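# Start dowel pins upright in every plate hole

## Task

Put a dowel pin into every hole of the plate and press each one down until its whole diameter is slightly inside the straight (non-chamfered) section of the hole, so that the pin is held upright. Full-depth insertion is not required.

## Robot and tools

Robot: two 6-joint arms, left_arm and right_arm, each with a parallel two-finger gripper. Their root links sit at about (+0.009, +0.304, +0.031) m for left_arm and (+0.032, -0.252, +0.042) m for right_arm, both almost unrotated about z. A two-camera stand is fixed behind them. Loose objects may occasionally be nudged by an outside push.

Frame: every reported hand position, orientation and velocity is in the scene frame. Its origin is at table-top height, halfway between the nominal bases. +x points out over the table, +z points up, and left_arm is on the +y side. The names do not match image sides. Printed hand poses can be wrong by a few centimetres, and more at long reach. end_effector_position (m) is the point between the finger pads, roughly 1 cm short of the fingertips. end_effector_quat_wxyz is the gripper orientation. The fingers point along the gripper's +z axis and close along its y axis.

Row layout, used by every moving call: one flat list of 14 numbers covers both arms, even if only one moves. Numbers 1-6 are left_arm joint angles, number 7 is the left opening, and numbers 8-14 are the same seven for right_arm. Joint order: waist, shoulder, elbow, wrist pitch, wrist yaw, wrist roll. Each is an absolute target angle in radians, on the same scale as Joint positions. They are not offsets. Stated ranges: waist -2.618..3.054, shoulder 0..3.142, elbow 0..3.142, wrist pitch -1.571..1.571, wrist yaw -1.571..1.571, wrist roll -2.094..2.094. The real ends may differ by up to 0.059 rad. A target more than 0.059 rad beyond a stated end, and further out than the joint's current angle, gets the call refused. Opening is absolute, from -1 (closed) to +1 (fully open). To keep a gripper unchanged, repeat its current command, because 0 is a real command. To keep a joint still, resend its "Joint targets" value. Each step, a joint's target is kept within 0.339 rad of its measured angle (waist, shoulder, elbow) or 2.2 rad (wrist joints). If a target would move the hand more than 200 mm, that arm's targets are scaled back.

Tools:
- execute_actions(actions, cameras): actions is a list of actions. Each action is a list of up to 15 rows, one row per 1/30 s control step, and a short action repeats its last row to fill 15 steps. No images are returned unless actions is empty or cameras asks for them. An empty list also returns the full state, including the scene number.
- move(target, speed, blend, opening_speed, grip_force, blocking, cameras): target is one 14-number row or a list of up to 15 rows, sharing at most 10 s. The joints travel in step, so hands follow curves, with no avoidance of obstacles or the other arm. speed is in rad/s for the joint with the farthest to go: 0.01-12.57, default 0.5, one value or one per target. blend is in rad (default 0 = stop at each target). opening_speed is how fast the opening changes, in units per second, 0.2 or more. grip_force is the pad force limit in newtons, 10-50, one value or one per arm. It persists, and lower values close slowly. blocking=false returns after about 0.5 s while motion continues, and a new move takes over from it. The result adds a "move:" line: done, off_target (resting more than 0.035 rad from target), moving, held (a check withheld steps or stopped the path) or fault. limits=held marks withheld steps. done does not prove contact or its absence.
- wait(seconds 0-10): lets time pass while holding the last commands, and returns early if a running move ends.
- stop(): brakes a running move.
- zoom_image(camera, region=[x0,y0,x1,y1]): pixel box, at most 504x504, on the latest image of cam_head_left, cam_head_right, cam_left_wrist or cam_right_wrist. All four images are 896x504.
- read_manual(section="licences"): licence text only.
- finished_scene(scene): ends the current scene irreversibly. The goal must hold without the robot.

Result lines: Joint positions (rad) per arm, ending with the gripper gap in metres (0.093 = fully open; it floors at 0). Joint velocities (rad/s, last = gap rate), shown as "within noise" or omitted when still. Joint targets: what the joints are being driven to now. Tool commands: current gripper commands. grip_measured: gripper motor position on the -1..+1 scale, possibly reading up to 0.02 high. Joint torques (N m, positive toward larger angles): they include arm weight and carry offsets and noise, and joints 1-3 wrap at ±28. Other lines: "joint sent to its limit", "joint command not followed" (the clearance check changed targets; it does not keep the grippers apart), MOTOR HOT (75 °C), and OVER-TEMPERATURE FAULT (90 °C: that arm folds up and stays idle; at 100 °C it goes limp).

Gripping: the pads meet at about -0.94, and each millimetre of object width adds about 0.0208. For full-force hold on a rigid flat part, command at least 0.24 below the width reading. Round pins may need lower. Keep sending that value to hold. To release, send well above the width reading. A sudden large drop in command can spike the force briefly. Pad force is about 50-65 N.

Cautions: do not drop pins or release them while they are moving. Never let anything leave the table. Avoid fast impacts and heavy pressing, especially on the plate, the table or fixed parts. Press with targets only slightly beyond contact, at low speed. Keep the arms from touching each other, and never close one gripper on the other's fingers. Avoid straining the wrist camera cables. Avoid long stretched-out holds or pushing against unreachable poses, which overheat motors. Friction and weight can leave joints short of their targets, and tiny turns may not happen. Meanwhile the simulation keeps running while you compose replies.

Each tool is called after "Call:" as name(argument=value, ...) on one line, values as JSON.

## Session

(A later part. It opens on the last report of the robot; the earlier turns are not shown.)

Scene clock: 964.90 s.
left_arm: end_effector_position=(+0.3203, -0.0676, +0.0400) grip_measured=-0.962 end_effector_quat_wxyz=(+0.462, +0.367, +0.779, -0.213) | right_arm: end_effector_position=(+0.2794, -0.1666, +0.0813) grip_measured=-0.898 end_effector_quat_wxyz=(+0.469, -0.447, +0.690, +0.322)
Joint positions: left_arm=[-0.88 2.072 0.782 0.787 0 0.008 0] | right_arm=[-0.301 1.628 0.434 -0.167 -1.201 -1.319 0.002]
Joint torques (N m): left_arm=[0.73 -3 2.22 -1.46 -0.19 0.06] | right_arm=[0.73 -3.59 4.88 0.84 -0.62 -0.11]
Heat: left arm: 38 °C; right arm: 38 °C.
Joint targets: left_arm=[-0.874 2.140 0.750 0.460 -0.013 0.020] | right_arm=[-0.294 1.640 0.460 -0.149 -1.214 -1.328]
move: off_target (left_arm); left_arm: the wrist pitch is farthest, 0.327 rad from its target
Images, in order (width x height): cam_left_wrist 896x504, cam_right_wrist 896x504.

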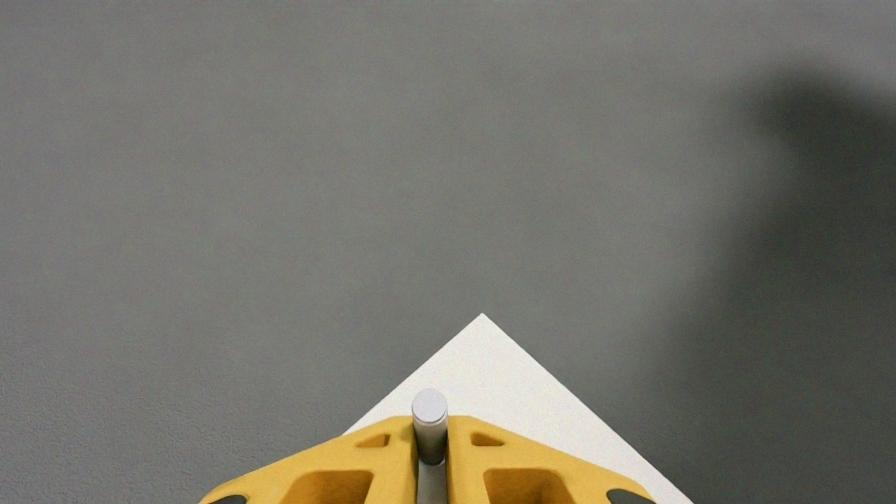

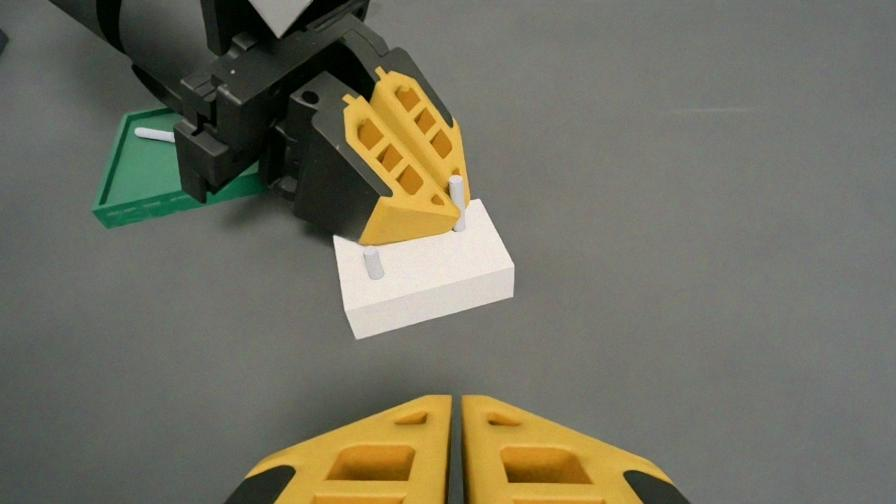

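Call:
move(target=[[-0.8742,2.055,0.795,0.81,-0.013,0.02,-1,-0.294,1.64,0.46,-0.149,-1.214,-1.328,-0.9]], speed=0.3, cameras=["cam_left_wrist","cam_right_wrist"])

Call:
zoom_image(camera="cam_right_wrist", region=[410, 150, 490, 240])

Call:
zoom_image(camera="cam_left_wrist", region=[400, 440, 464, 490])

Scene clock: 996.90 s.
left_arm: end_effector_position=(+0.3236, -0.0715, +0.0493) grip_measured=-0.962 end_effector_quat_wxyz=(+0.479, +0.362, +0.769, -0.221) | right_arm: end_effector_position=(+0.2794, -0.1666, +0.0813) grip_measured=-0.898 end_effector_quat_wxyz=(+0.469, -0.447, +0.690, +0.322)
Joint positions: left_arm=[-0.88 2.072 0.784 0.827 0 0.008 0] | right_arm=[-0.301 1.628 0.434 -0.167 -1.201 -1.319 0.002]
Joint torques (N m): left_arm=[0.7 -10.5 6.57 2.09 -0.2 0.06] | right_arm=[0.73 -3.36 4.82 0.8 -0.62 -0.06]
Heat: left arm: 38 °C; right arm: 38 °C.
Joint targets: left_arm=[-0.874 2.055 0.795 0.810 -0.013 0.020] | right_arm=[-0.294 1.640 0.460 -0.149 -1.214 -1.328]
move: done
Images, in order (width x height): cam_left_wrist 896x504, cam_right_wrist 896x504.

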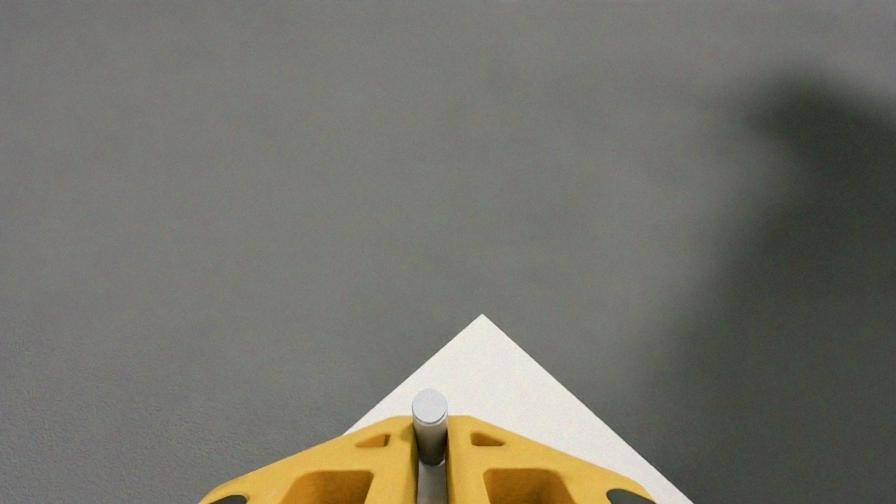

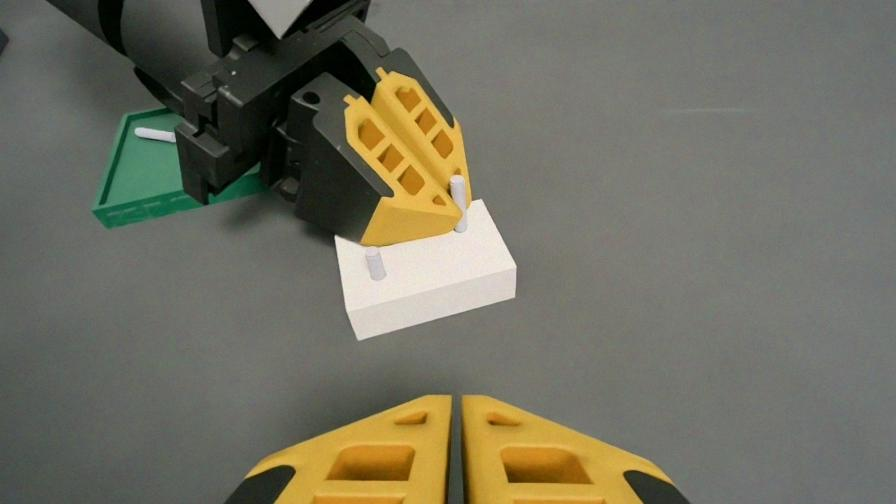

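Scaled by 5.600 from the camera's 896x504 image, which has a finer 1280x720 frame.

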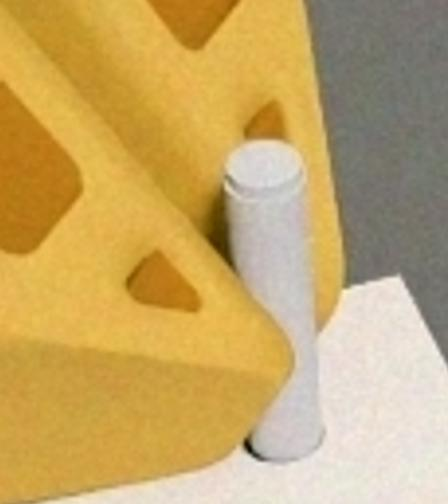

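Scaled by 7.875 from the camera's 896x504 image, which has a finer 1280x720 frame.

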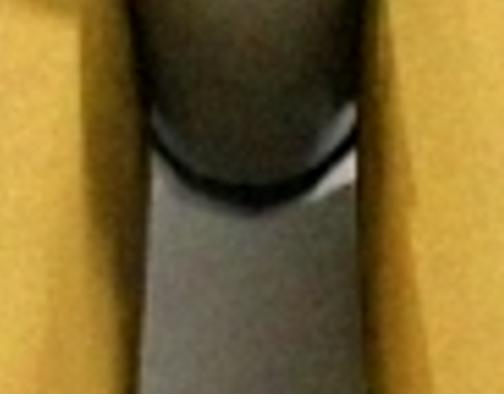

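Call:
move(target=[[-0.8742,2.03,0.798,0.776,-0.013,0.02,-1,-0.294,1.64,0.46,-0.149,-1.214,-1.328,-0.9]], speed=0.1, cameras=["cam_left_wrist","cam_right_wrist"])

Call:
zoom_image(camera="cam_right_wrist", region=[410, 150, 490, 240])

Call:
zoom_image(camera="cam_left_wrist", region=[400, 440, 464, 490])

Scene clock: 1007.73 s.
left_arm: end_effector_position=(+0.3230, -0.0708, +0.0494) grip_measured=-0.962 end_effector_quat_wxyz=(+0.476, +0.363, +0.771, -0.219) | right_arm: end_effector_position=(+0.2794, -0.1666, +0.0813) grip_measured=-0.898 end_effector_quat_wxyz=(+0.469, -0.447, +0.690, +0.322)
Joint positions: left_arm=[-0.88 2.065 0.784 0.813 0 0.008 0] | right_arm=[-0.301 1.628 0.434 -0.167 -1.201 -1.319 0.002]
Joint torques (N m): left_arm=[0.65 -12.11 6.93 1.85 -0.19 0.06] | right_arm=[0.42 -3.49 4.77 0.82 -0.69 -0.14]
Heat: left arm: 40 °C; right arm: 38 °C.
Joint targets: left_arm=[-0.874 2.030 0.798 0.776 -0.013 0.020] | right_arm=[-0.294 1.640 0.460 -0.149 -1.214 -1.328]
move: off_target (left_arm); left_arm: the wrist pitch is farthest, 0.037 rad from its target
Images, in order (width x height): cam_left_wrist 896x504, cam_right_wrist 896x504.

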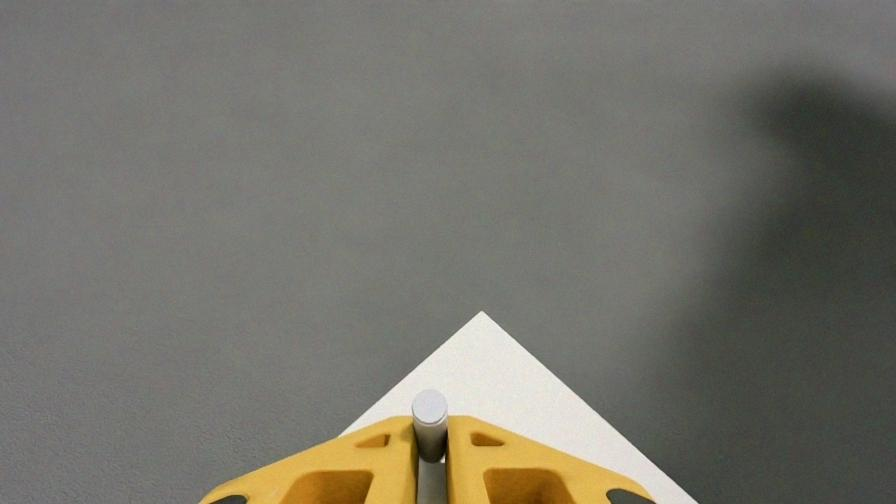

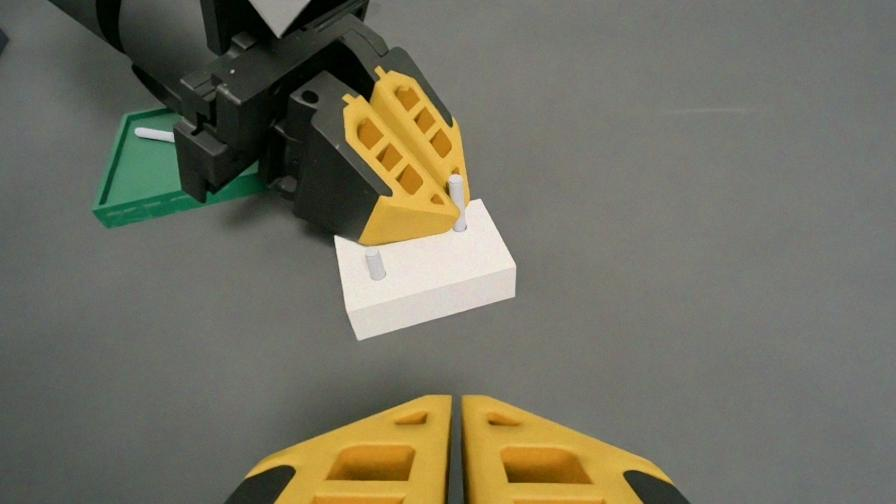

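Scaled by 5.600 from the camera's 896x504 image, which has a finer 1280x720 frame.

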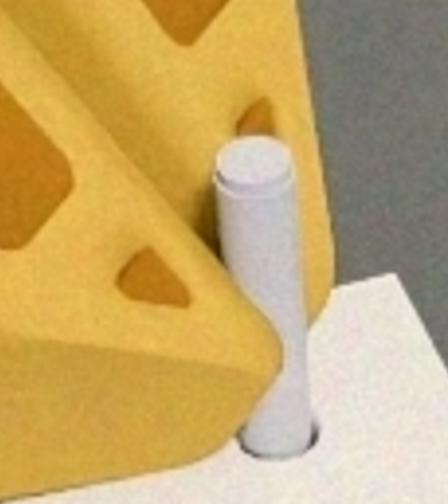

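Scaled by 7.875 from the camera's 896x504 image, which has a finer 1280x720 frame.

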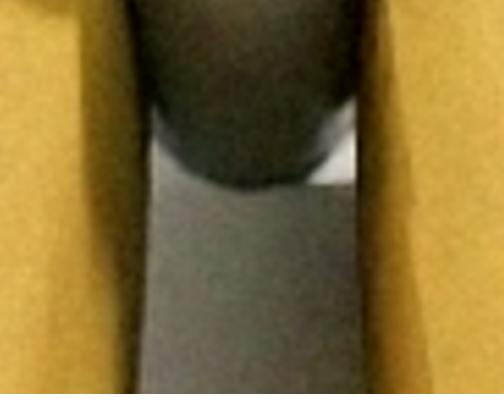

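Call:
move(target=[[-0.8742,2.115,0.768,0.63,-0.013,0.02,-1,-0.294,1.64,0.46,-0.149,-1.214,-1.328,-0.9],[-0.8742,2.172,0.734,0.46,-0.013,0.02,-1,-0.294,1.64,0.46,-0.149,-1.214,-1.328,-0.9]], speed=0.15, blend=0.05, cameras=["cam_left_wrist","cam_right_wrist"])

Call:
zoom_image(camera="cam_right_wrist", region=[410, 150, 490, 240])

Call:
zoom_image(camera="cam_left_wrist", region=[400, 440, 464, 490])

Scene clock: 1018.67 s.
left_arm: end_effector_position=(+0.3211, -0.0684, +0.0390) grip_measured=-0.962 end_effector_quat_wxyz=(+0.464, +0.366, +0.777, -0.214) | right_arm: end_effector_position=(+0.2794, -0.1666, +0.0813) grip_measured=-0.898 end_effector_quat_wxyz=(+0.469, -0.447, +0.690, +0.322)
Joint positions: left_arm=[-0.88 2.081 0.784 0.8 0 0.009 0] | right_arm=[-0.301 1.628 0.434 -0.167 -1.201 -1.319 0.002]
Joint torques (N m): left_arm=[0.73 -0.98 0.4 -1.6 -0.17 0.06] | right_arm=[0.84 -3.64 4.86 0.82 -0.69 -0.13]
Heat: left arm: 40 °C; right arm: 38 °C.
Joint targets: left_arm=[-0.874 2.172 0.734 0.460 -0.013 0.020] | right_arm=[-0.294 1.640 0.460 -0.149 -1.214 -1.328]
move: off_target (left_arm); left_arm: the wrist pitch is farthest, 0.340 rad from its target
Images, in order (width x height): cam_left_wrist 896x504, cam_right_wrist 896x504.

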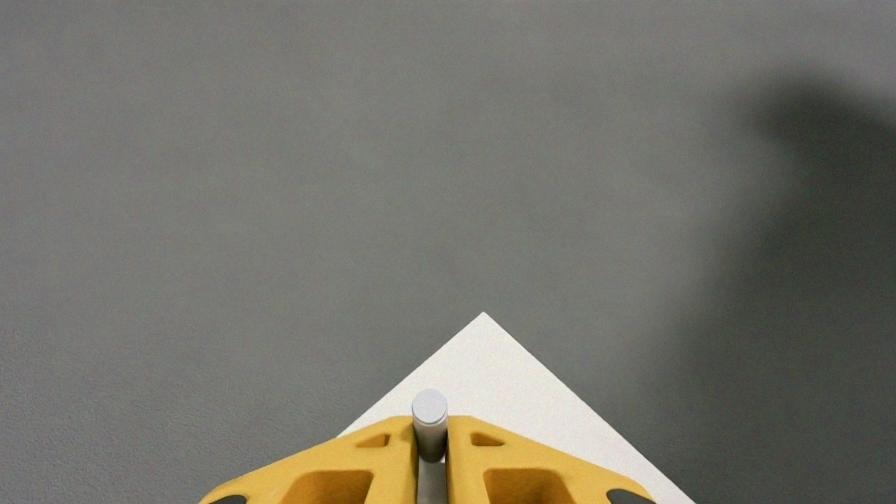

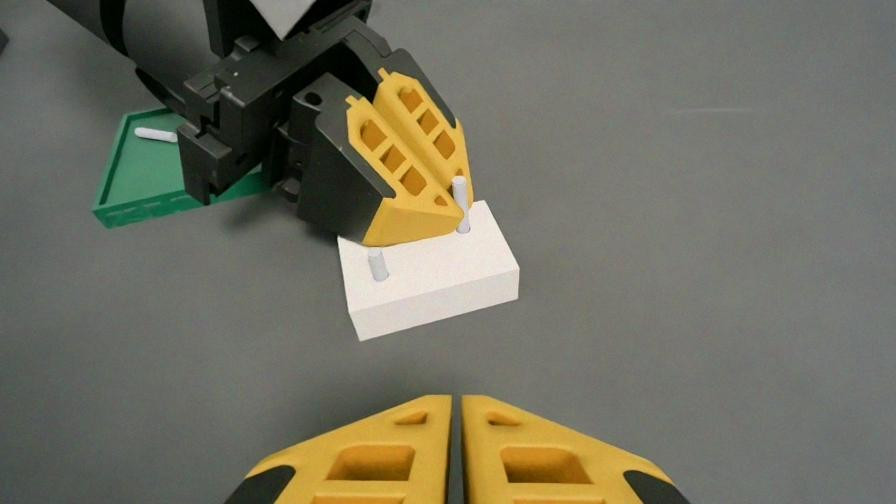

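Scaled by 5.600 from the camera's 896x504 image, which has a finer 1280x720 frame.

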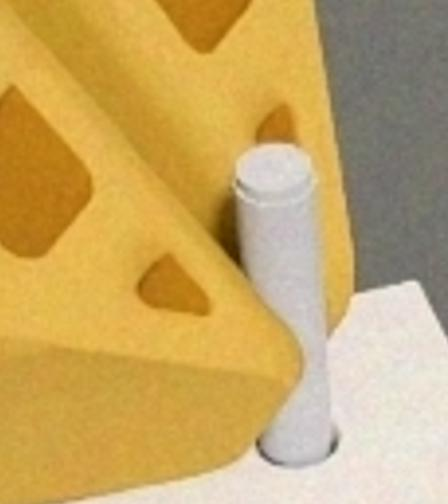

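Scaled by 7.875 from the camera's 896x504 image, which has a finer 1280x720 frame.

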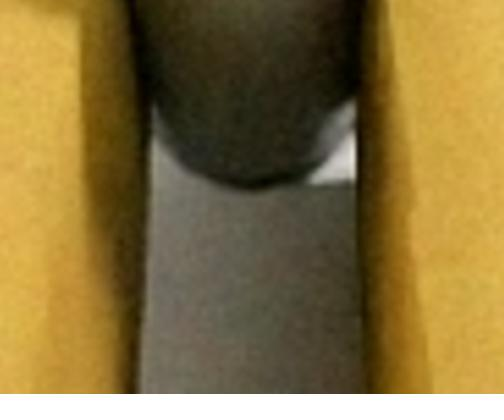

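Call:
execute_actions(actions=[])

Call:
zoom_image(camera="cam_right_wrist", region=[445, 215, 485, 240])

Scene clock: 1031.23 s.
left_arm: end_effector_position=(+0.3211, -0.0685, +0.0391) grip_measured=-0.962 end_effector_quat_wxyz=(+0.465, +0.366, +0.777, -0.214) | right_arm: end_effector_position=(+0.2794, -0.1666, +0.0813) grip_measured=-0.898 end_effector_quat_wxyz=(+0.469, -0.447, +0.690, +0.322)
Joint positions: left_arm=[-0.88 2.081 0.784 0.801 0 0.009 0] | right_arm=[-0.301 1.628 0.434 -0.167 -1.201 -1.319 0.002]
Joint velocities: within noise
Joint torques (N m): left_arm=[0.73 -1.05 0.38 -1.6 -0.18 0.06] | right_arm=[0.46 -3.62 4.82 0.81 -0.63 -0.14]
Motor temperatures (°C): left_arm=[25 37 34 38 26 24 34] | right_arm=[27 30 38 34 28 26 24]
Heat: left arm: 38 °C; right arm: 38 °C.
Joint targets: left_arm=[-0.874 2.172 0.734 0.460 -0.013 0.020] | right_arm=[-0.294 1.640 0.460 -0.149 -1.214 -1.328]
Tool commands: left_gripper/opening=-1.0 right_gripper/opening=-0.9

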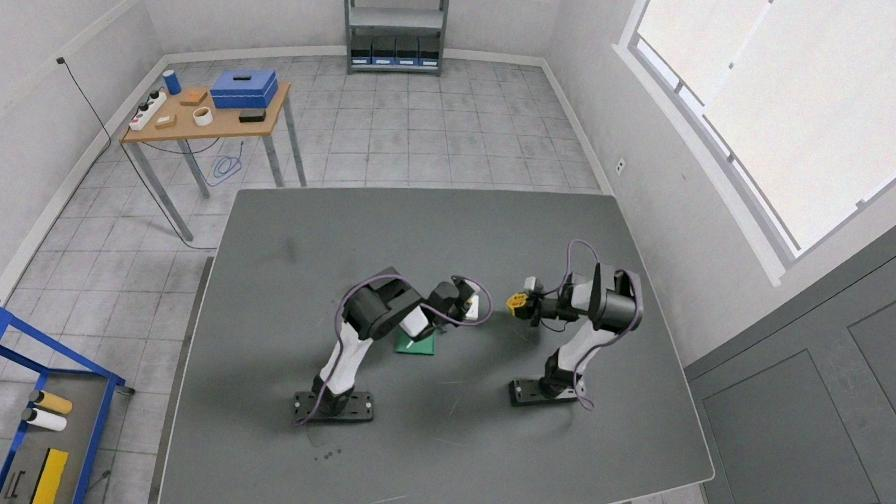

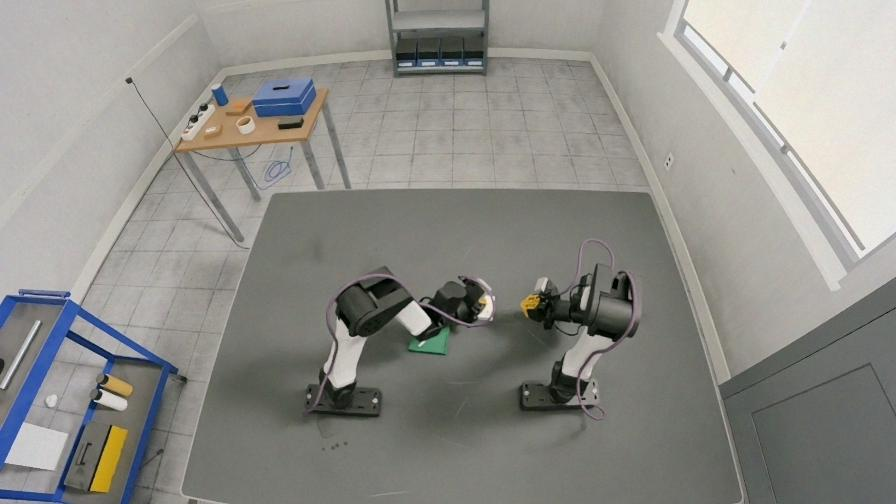

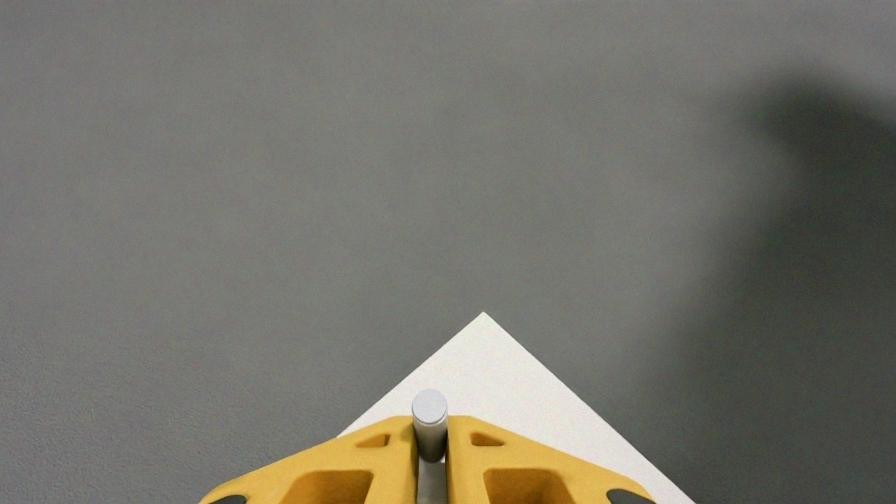

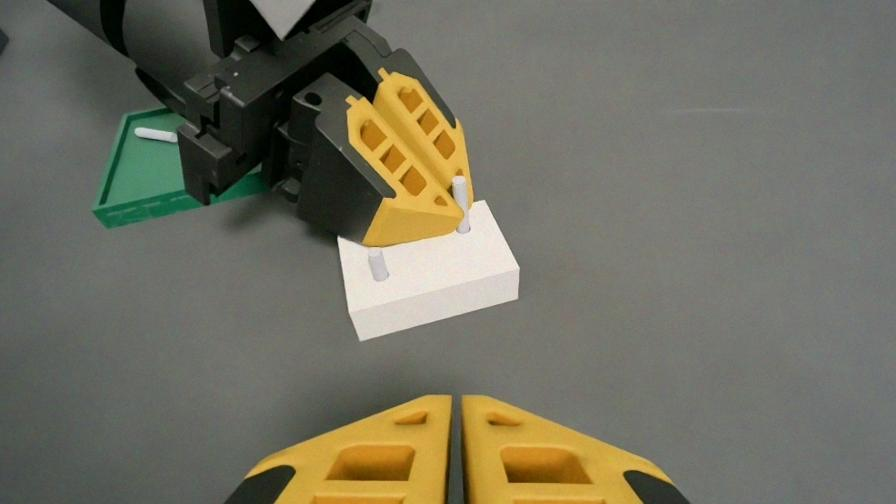

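Scaled by 12.600 from the camera's 896x504 image, which has a finer 1280x720 frame.

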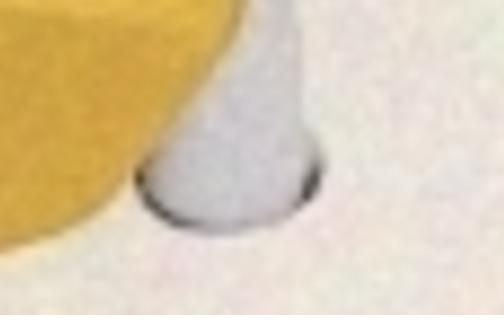

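Call:
move(target=[[-0.8642,2.172,0.734,0.46,-0.013,0.02,-1,-0.294,1.64,0.46,-0.149,-1.214,-1.328,-0.9],[-0.8742,2.172,0.75,0.43,-0.013,0.02,-1,-0.294,1.64,0.46,-0.149,-1.214,-1.328,-0.9],[-0.8842,2.172,0.734,0.43,-0.013,0.02,-1,-0.294,1.64,0.46,-0.149,-1.214,-1.328,-0.9],[-0.8742,2.178,0.71,0.43,-0.013,0.02,-1,-0.294,1.64,0.46,-0.149,-1.214,-1.328,-0.9],[-0.8642,2.178,0.73,0.40,-0.013,0.02,-1,-0.294,1.64,0.46,-0.149,-1.214,-1.328,-0.9],[-0.8742,2.178,0.745,0.40,-0.013,0.02,-1,-0.294,1.64,0.46,-0.149,-1.214,-1.328,-0.9]], speed=0.1, blend=0.004, cameras=["cam_right_wrist"])

Call:
zoom_image(camera="cam_right_wrist", region=[410, 150, 490, 240])

Scene clock: 1043.27 s.
left_arm: end_effector_position=(+0.3213, -0.0669, +0.0363) grip_measured=-0.962 end_effector_quat_wxyz=(+0.460, +0.367, +0.780, -0.211) | right_arm: end_effector_position=(+0.2794, -0.1666, +0.0813) grip_measured=-0.898 end_effector_quat_wxyz=(+0.469, -0.447, +0.690, +0.322)
Joint positions: left_arm=[-0.877 2.083 0.785 0.789 0 0.009 0] | right_arm=[-0.301 1.628 0.434 -0.167 -1.201 -1.319 0.002]
Joint torques (N m): left_arm=[0.51 -0.65 1.39 -2.17 -0.17 0.06] | right_arm=[0.38 -3.74 4.92 0.84 -0.64 -0.14]
Heat: left arm: 38 °C; right arm: 38 °C.
Joint targets: left_arm=[-0.874 2.178 0.745 0.400 -0.013 0.020] | right_arm=[-0.294 1.640 0.460 -0.149 -1.214 -1.328]
move: off_target (left_arm); left_arm: the wrist pitch is farthest, 0.389 rad from its target
Images, in order (width x height): cam_right_wrist 896x504.

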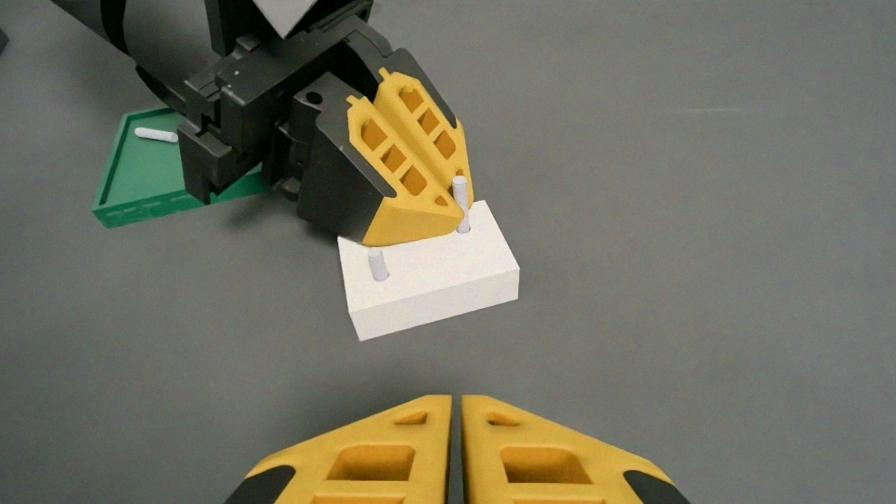

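Scaled by 5.600 from the camera's 896x504 image, which has a finer 1280x720 frame.

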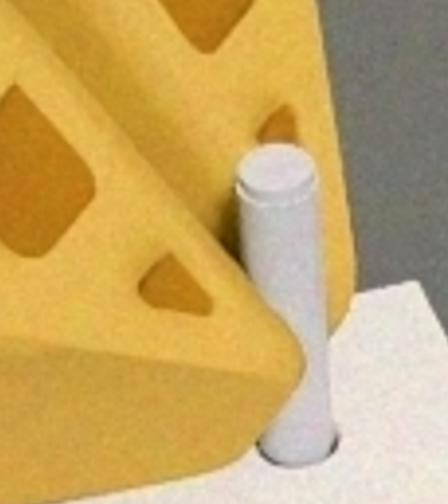

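Call:
zoom_image(camera="cam_right_wrist", region=[330, 180, 490, 290])

Scaled by 3.150 from the camera's 896x504 image, which has a finer 1280x720 frame.

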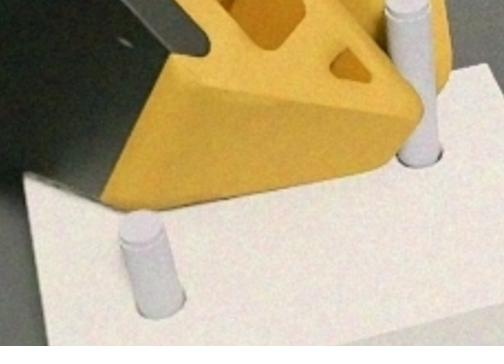

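Call:
move(target=[[-0.8742,2.05,0.80,0.80,-0.013,0.02,-1,-0.294,1.64,0.46,-0.149,-1.214,-1.328,-0.9],[-0.8742,1.97,0.778,0.715,-0.013,0.02,-1,-0.294,1.64,0.46,-0.149,-1.214,-1.328,-0.9],[-0.8742,1.80,0.82,0.45,-0.013,0.02,-1,-0.294,1.64,0.46,-0.149,-1.214,-1.328,-0.9],[-0.602,1.90,1.10,-0.02,0.868,0.70,-1,-0.294,1.64,0.46,-0.149,-1.214,-1.328,-0.9]], speed=0.4, cameras=["all"])

Scene clock: 1107.10 s.
left_arm: end_effector_position=(+0.2991, -0.0475, +0.1218) grip_measured=-0.962 end_effector_quat_wxyz=(+0.345, +0.628, +0.591, -0.371) | right_arm: end_effector_position=(+0.2794, -0.1666, +0.0813) grip_measured=-0.898 end_effector_quat_wxyz=(+0.469, -0.447, +0.690, +0.322)
Joint positions: left_arm=[-0.605 1.884 1.071 -0.019 0.852 0.685 0] | right_arm=[-0.301 1.628 0.434 -0.167 -1.201 -1.319 0.002]
Joint torques (N m): left_arm=[0.49 -7.46 9.87 1.61 0.44 0.12] | right_arm=[0.66 -3.49 4.75 0.83 -0.59 -0.12]
Heat: left arm: 39 °C; right arm: 38 °C.
Joint targets: left_arm=[-0.602 1.900 1.100 -0.020 0.868 0.700] | right_arm=[-0.294 1.640 0.460 -0.149 -1.214 -1.328]
move: done

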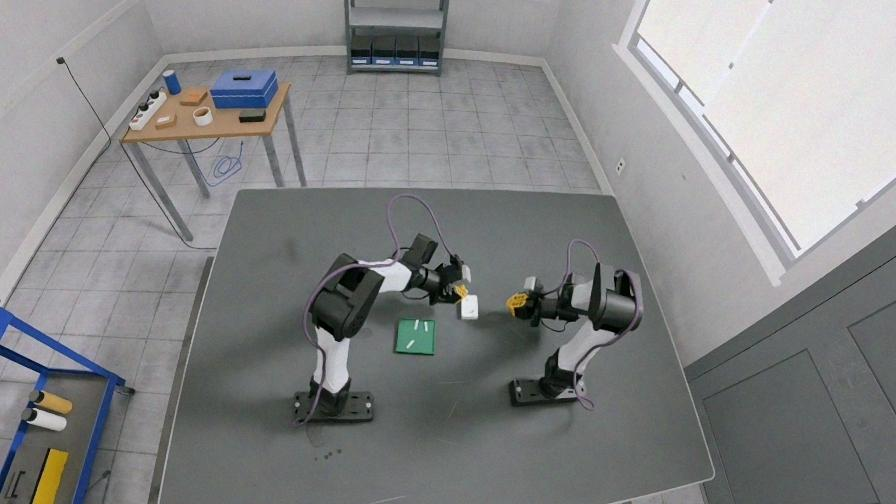

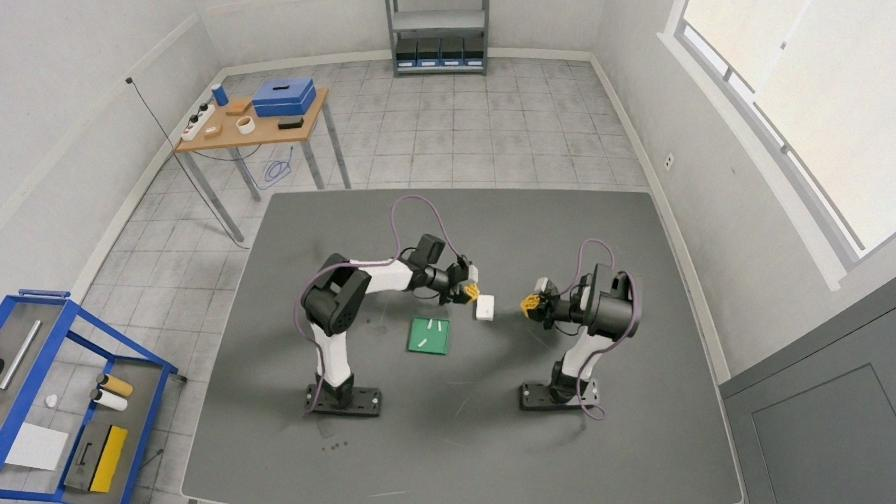

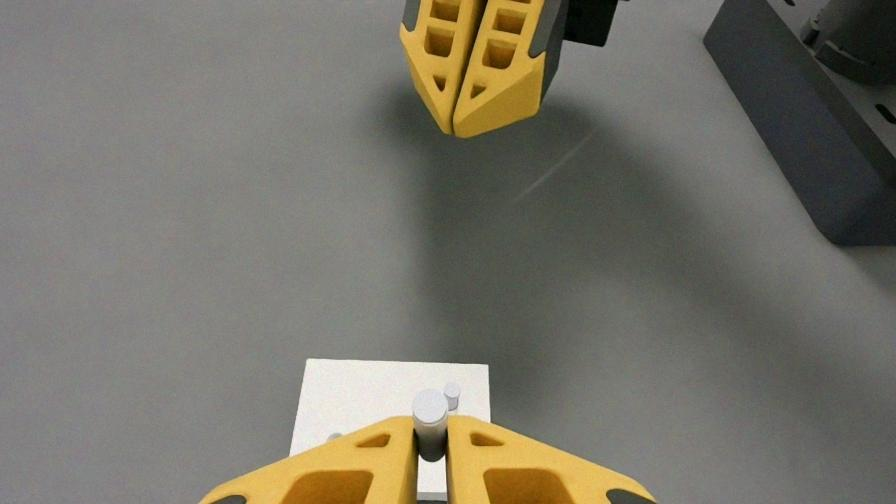

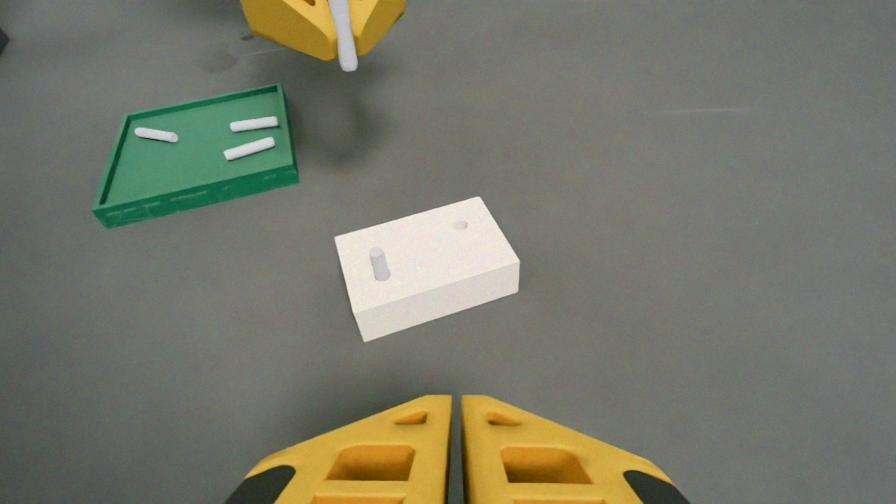

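Call:
move(target=[[-0.602,2.062,1.205,0.077,0.89,0.698,-1,-0.294,1.64,0.46,-0.149,-1.214,-1.328,-0.9],[-0.602,2.145,1.169,0.196,0.89,0.698,-1,-0.294,1.64,0.46,-0.149,-1.214,-1.328,-0.9]], speed=0.3, cameras=["cam_left_wrist","cam_right_wrist"])

Call:
zoom_image(camera="cam_right_wrist", region=[380, 120, 540, 240])

Call:
zoom_image(camera="cam_left_wrist", region=[360, 380, 500, 500])

Scene clock: 1120.07 s.
left_arm: end_effector_position=(+0.3318, -0.0730, +0.0734) grip_measured=-0.962 end_effector_quat_wxyz=(+0.363, +0.631, +0.573, -0.376) | right_arm: end_effector_position=(+0.2794, -0.1666, +0.0813) grip_measured=-0.898 end_effector_quat_wxyz=(+0.469, -0.447, +0.690, +0.322)
Joint positions: left_arm=[-0.605 2.132 1.175 0.171 0.876 0.685 0] | right_arm=[-0.301 1.628 0.434 -0.167 -1.201 -1.319 0.002]
Joint torques (N m): left_arm=[0.47 -9.18 5.9 1.93 0.41 0.07] | right_arm=[0.54 -3.4 4.66 0.85 -0.64 -0.11]
Heat: left arm: 39 °C; right arm: 38 °C.
Joint targets: left_arm=[-0.602 2.145 1.169 0.196 0.890 0.698] | right_arm=[-0.294 1.640 0.460 -0.149 -1.214 -1.328]
move: done
Images, in order (width x height): cam_left_wrist 896x504, cam_right_wrist 896x504.

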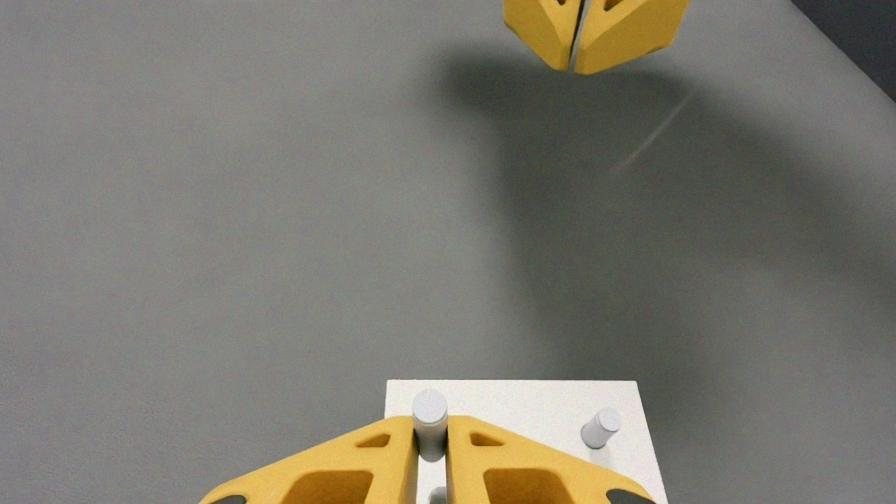

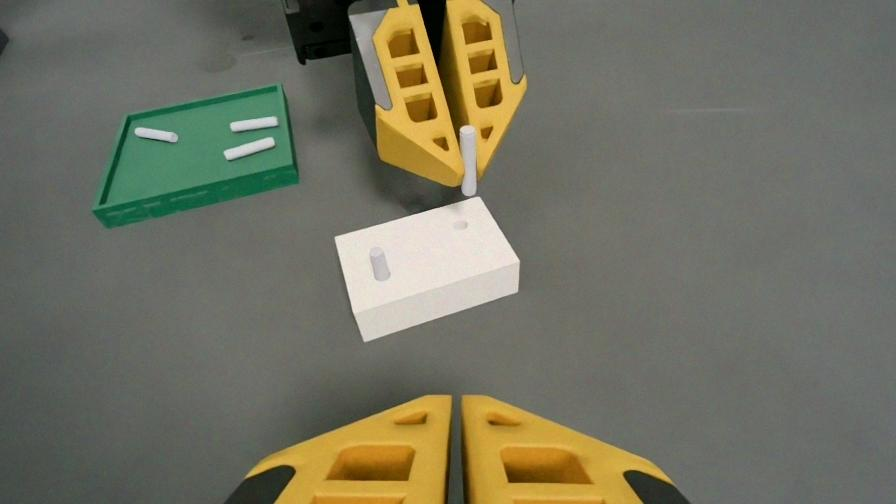

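Scaled by 3.150 from the camera's 896x504 image, which has a finer 1280x720 frame.

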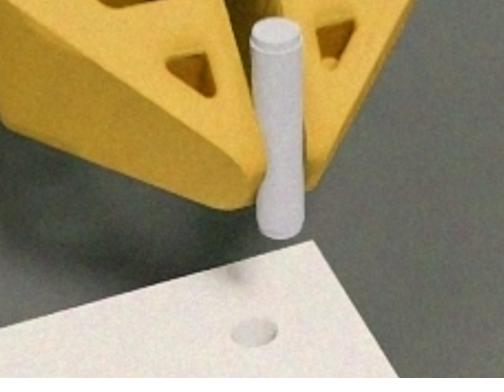

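Scaled by 3.600 from the camera's 896x504 image, which has a finer 1280x720 frame.

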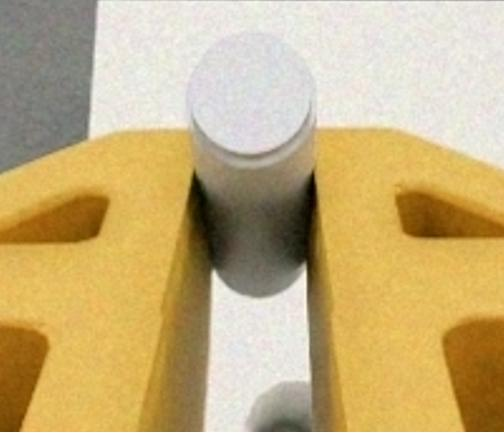

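Call:
move(target=[-0.5954,2.168,1.141,0.244,0.897,0.698,-1,-0.294,1.64,0.46,-0.149,-1.214,-1.328,-0.9], speed=0.15, cameras=["cam_left_wrist","cam_right_wrist"])

Call:
zoom_image(camera="cam_right_wrist", region=[410, 150, 490, 240])

Call:
zoom_image(camera="cam_left_wrist", region=[360, 380, 500, 500])

Scene clock: 1134.73 s.
left_arm: end_effector_position=(+0.3293, -0.0698, +0.0616) grip_measured=-0.962 end_effector_quat_wxyz=(+0.363, +0.630, +0.573, -0.378) | right_arm: end_effector_position=(+0.2794, -0.1666, +0.0813) grip_measured=-0.898 end_effector_quat_wxyz=(+0.469, -0.447, +0.690, +0.322)
Joint positions: left_arm=[-0.602 2.153 1.147 0.219 0.881 0.685 0] | right_arm=[-0.301 1.628 0.434 -0.167 -1.201 -1.319 0.002]
Joint torques (N m): left_arm=[0.76 -8.9 5.7 1.87 0.41 0.08] | right_arm=[0.5 -3.49 4.72 0.77 -0.6 -0.07]
Heat: left arm: 40 °C; right arm: 38 °C.
Joint targets: left_arm=[-0.595 2.168 1.141 0.244 0.897 0.698] | right_arm=[-0.294 1.640 0.460 -0.149 -1.214 -1.328]
move: done
Images, in order (width x height): cam_left_wrist 896x504, cam_right_wrist 896x504.

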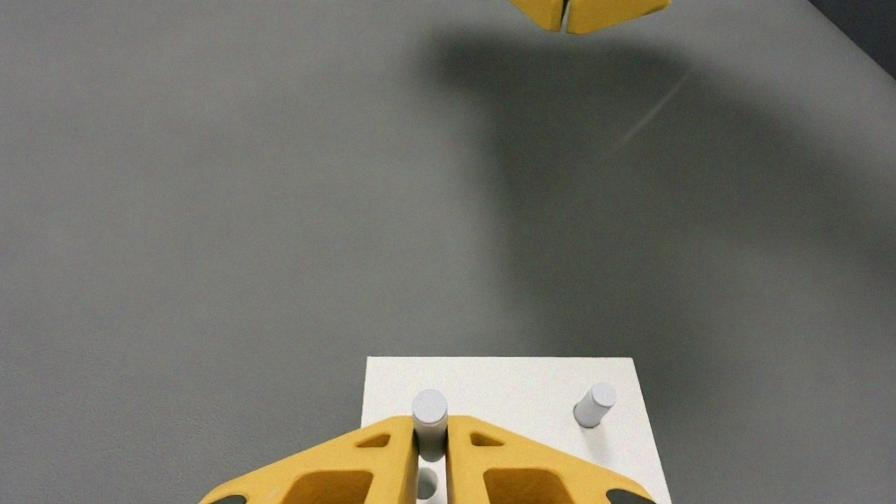

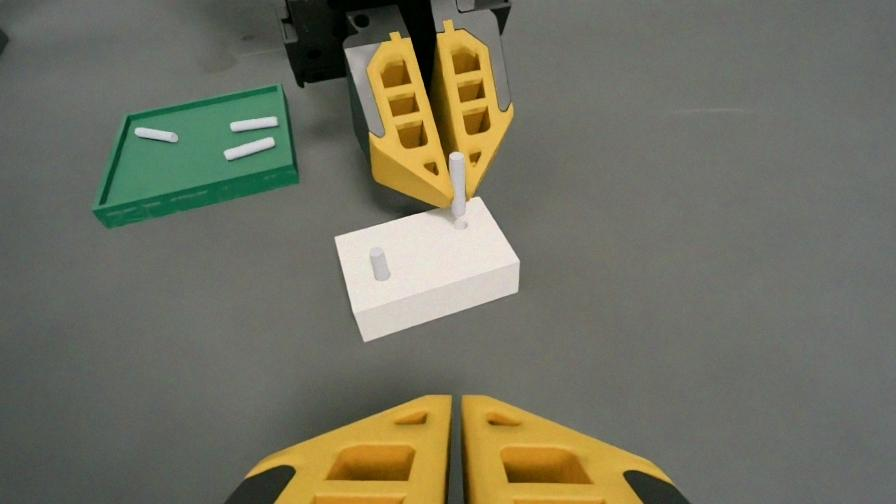

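Scaled by 5.600 from the camera's 896x504 image, which has a finer 1280x720 frame.

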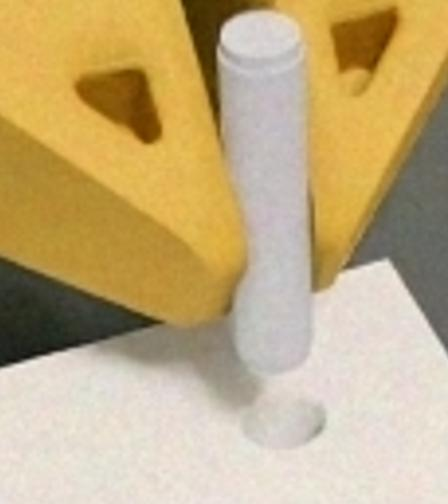

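Scaled by 3.600 from the camera's 896x504 image, which has a finer 1280x720 frame.

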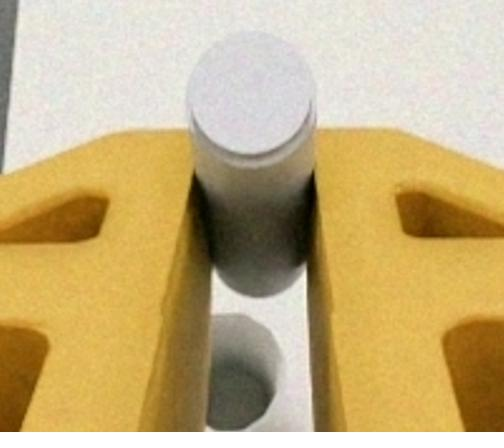

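Call:
move(target=[-0.5848,2.180,1.134,0.263,0.908,0.698,-1,-0.294,1.64,0.46,-0.149,-1.214,-1.328,-0.9], speed=0.15, cameras=["cam_left_wrist","cam_right_wrist"])

Call:
zoom_image(camera="cam_right_wrist", region=[410, 150, 490, 240])

Call:
zoom_image(camera="cam_left_wrist", region=[360, 380, 500, 500])

Scene clock: 1153.73 s.
left_arm: end_effector_position=(+0.3318, -0.0662, +0.0578) grip_measured=-0.962 end_effector_quat_wxyz=(+0.365, +0.627, +0.574, -0.380) | right_arm: end_effector_position=(+0.2794, -0.1666, +0.0813) grip_measured=-0.898 end_effector_quat_wxyz=(+0.469, -0.447, +0.690, +0.322)
Joint positions: left_arm=[-0.59 2.164 1.141 0.238 0.892 0.685 0] | right_arm=[-0.301 1.628 0.434 -0.167 -1.201 -1.319 0.002]
Joint torques (N m): left_arm=[0.66 -8.92 5.57 1.9 0.45 0.08] | right_arm=[0.58 -3.63 4.79 0.89 -0.65 -0.1]
Heat: left arm: 40 °C; right arm: 38 °C.
Joint targets: left_arm=[-0.585 2.180 1.134 0.263 0.908 0.698] | right_arm=[-0.294 1.640 0.460 -0.149 -1.214 -1.328]
move: done
Images, in order (width x height): cam_left_wrist 896x504, cam_right_wrist 896x504.

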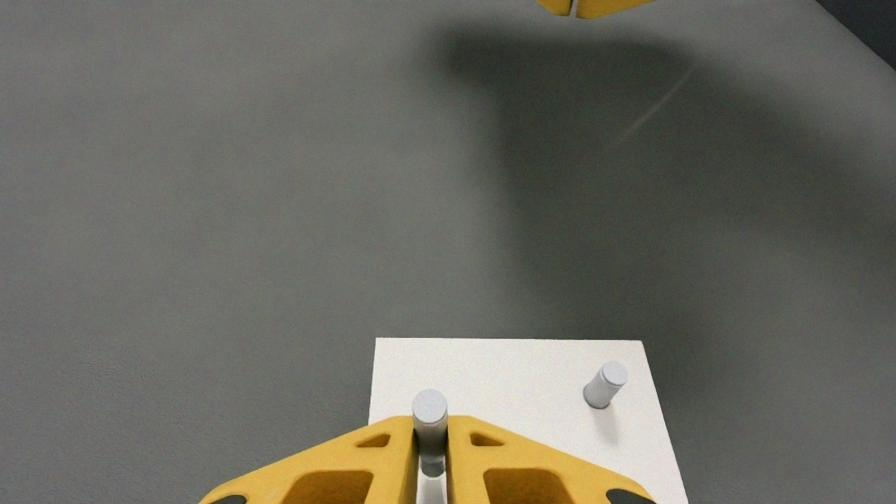

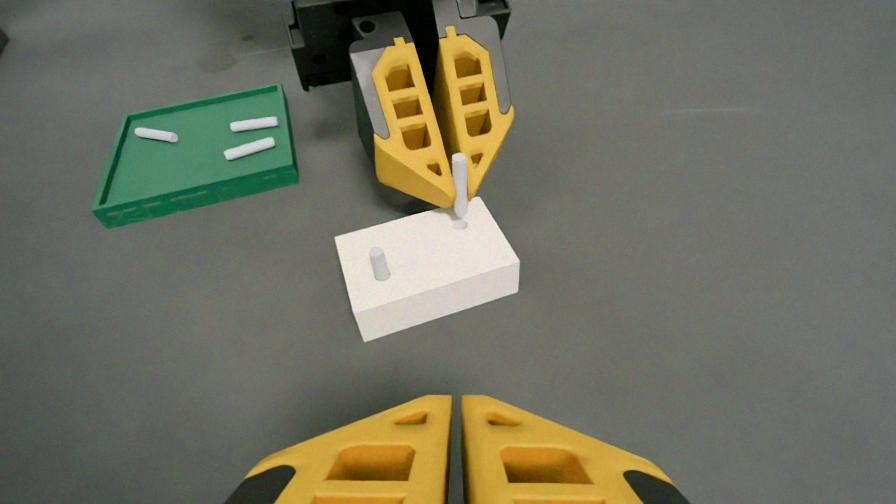

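Scaled by 5.600 from the camera's 896x504 image, which has a finer 1280x720 frame.

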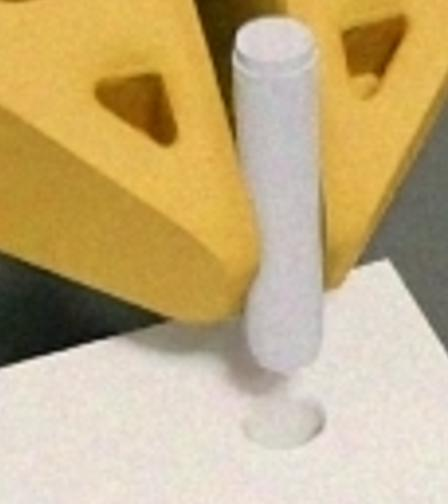

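Scaled by 3.600 from the camera's 896x504 image, which has a finer 1280x720 frame.

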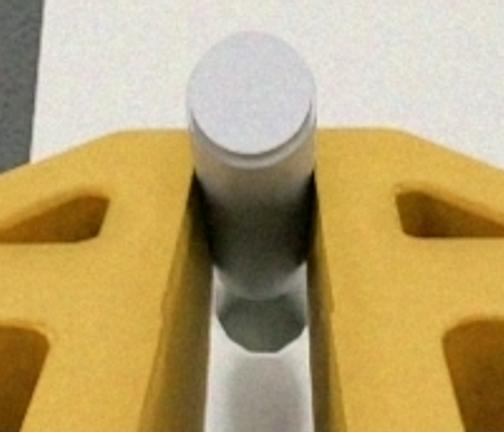

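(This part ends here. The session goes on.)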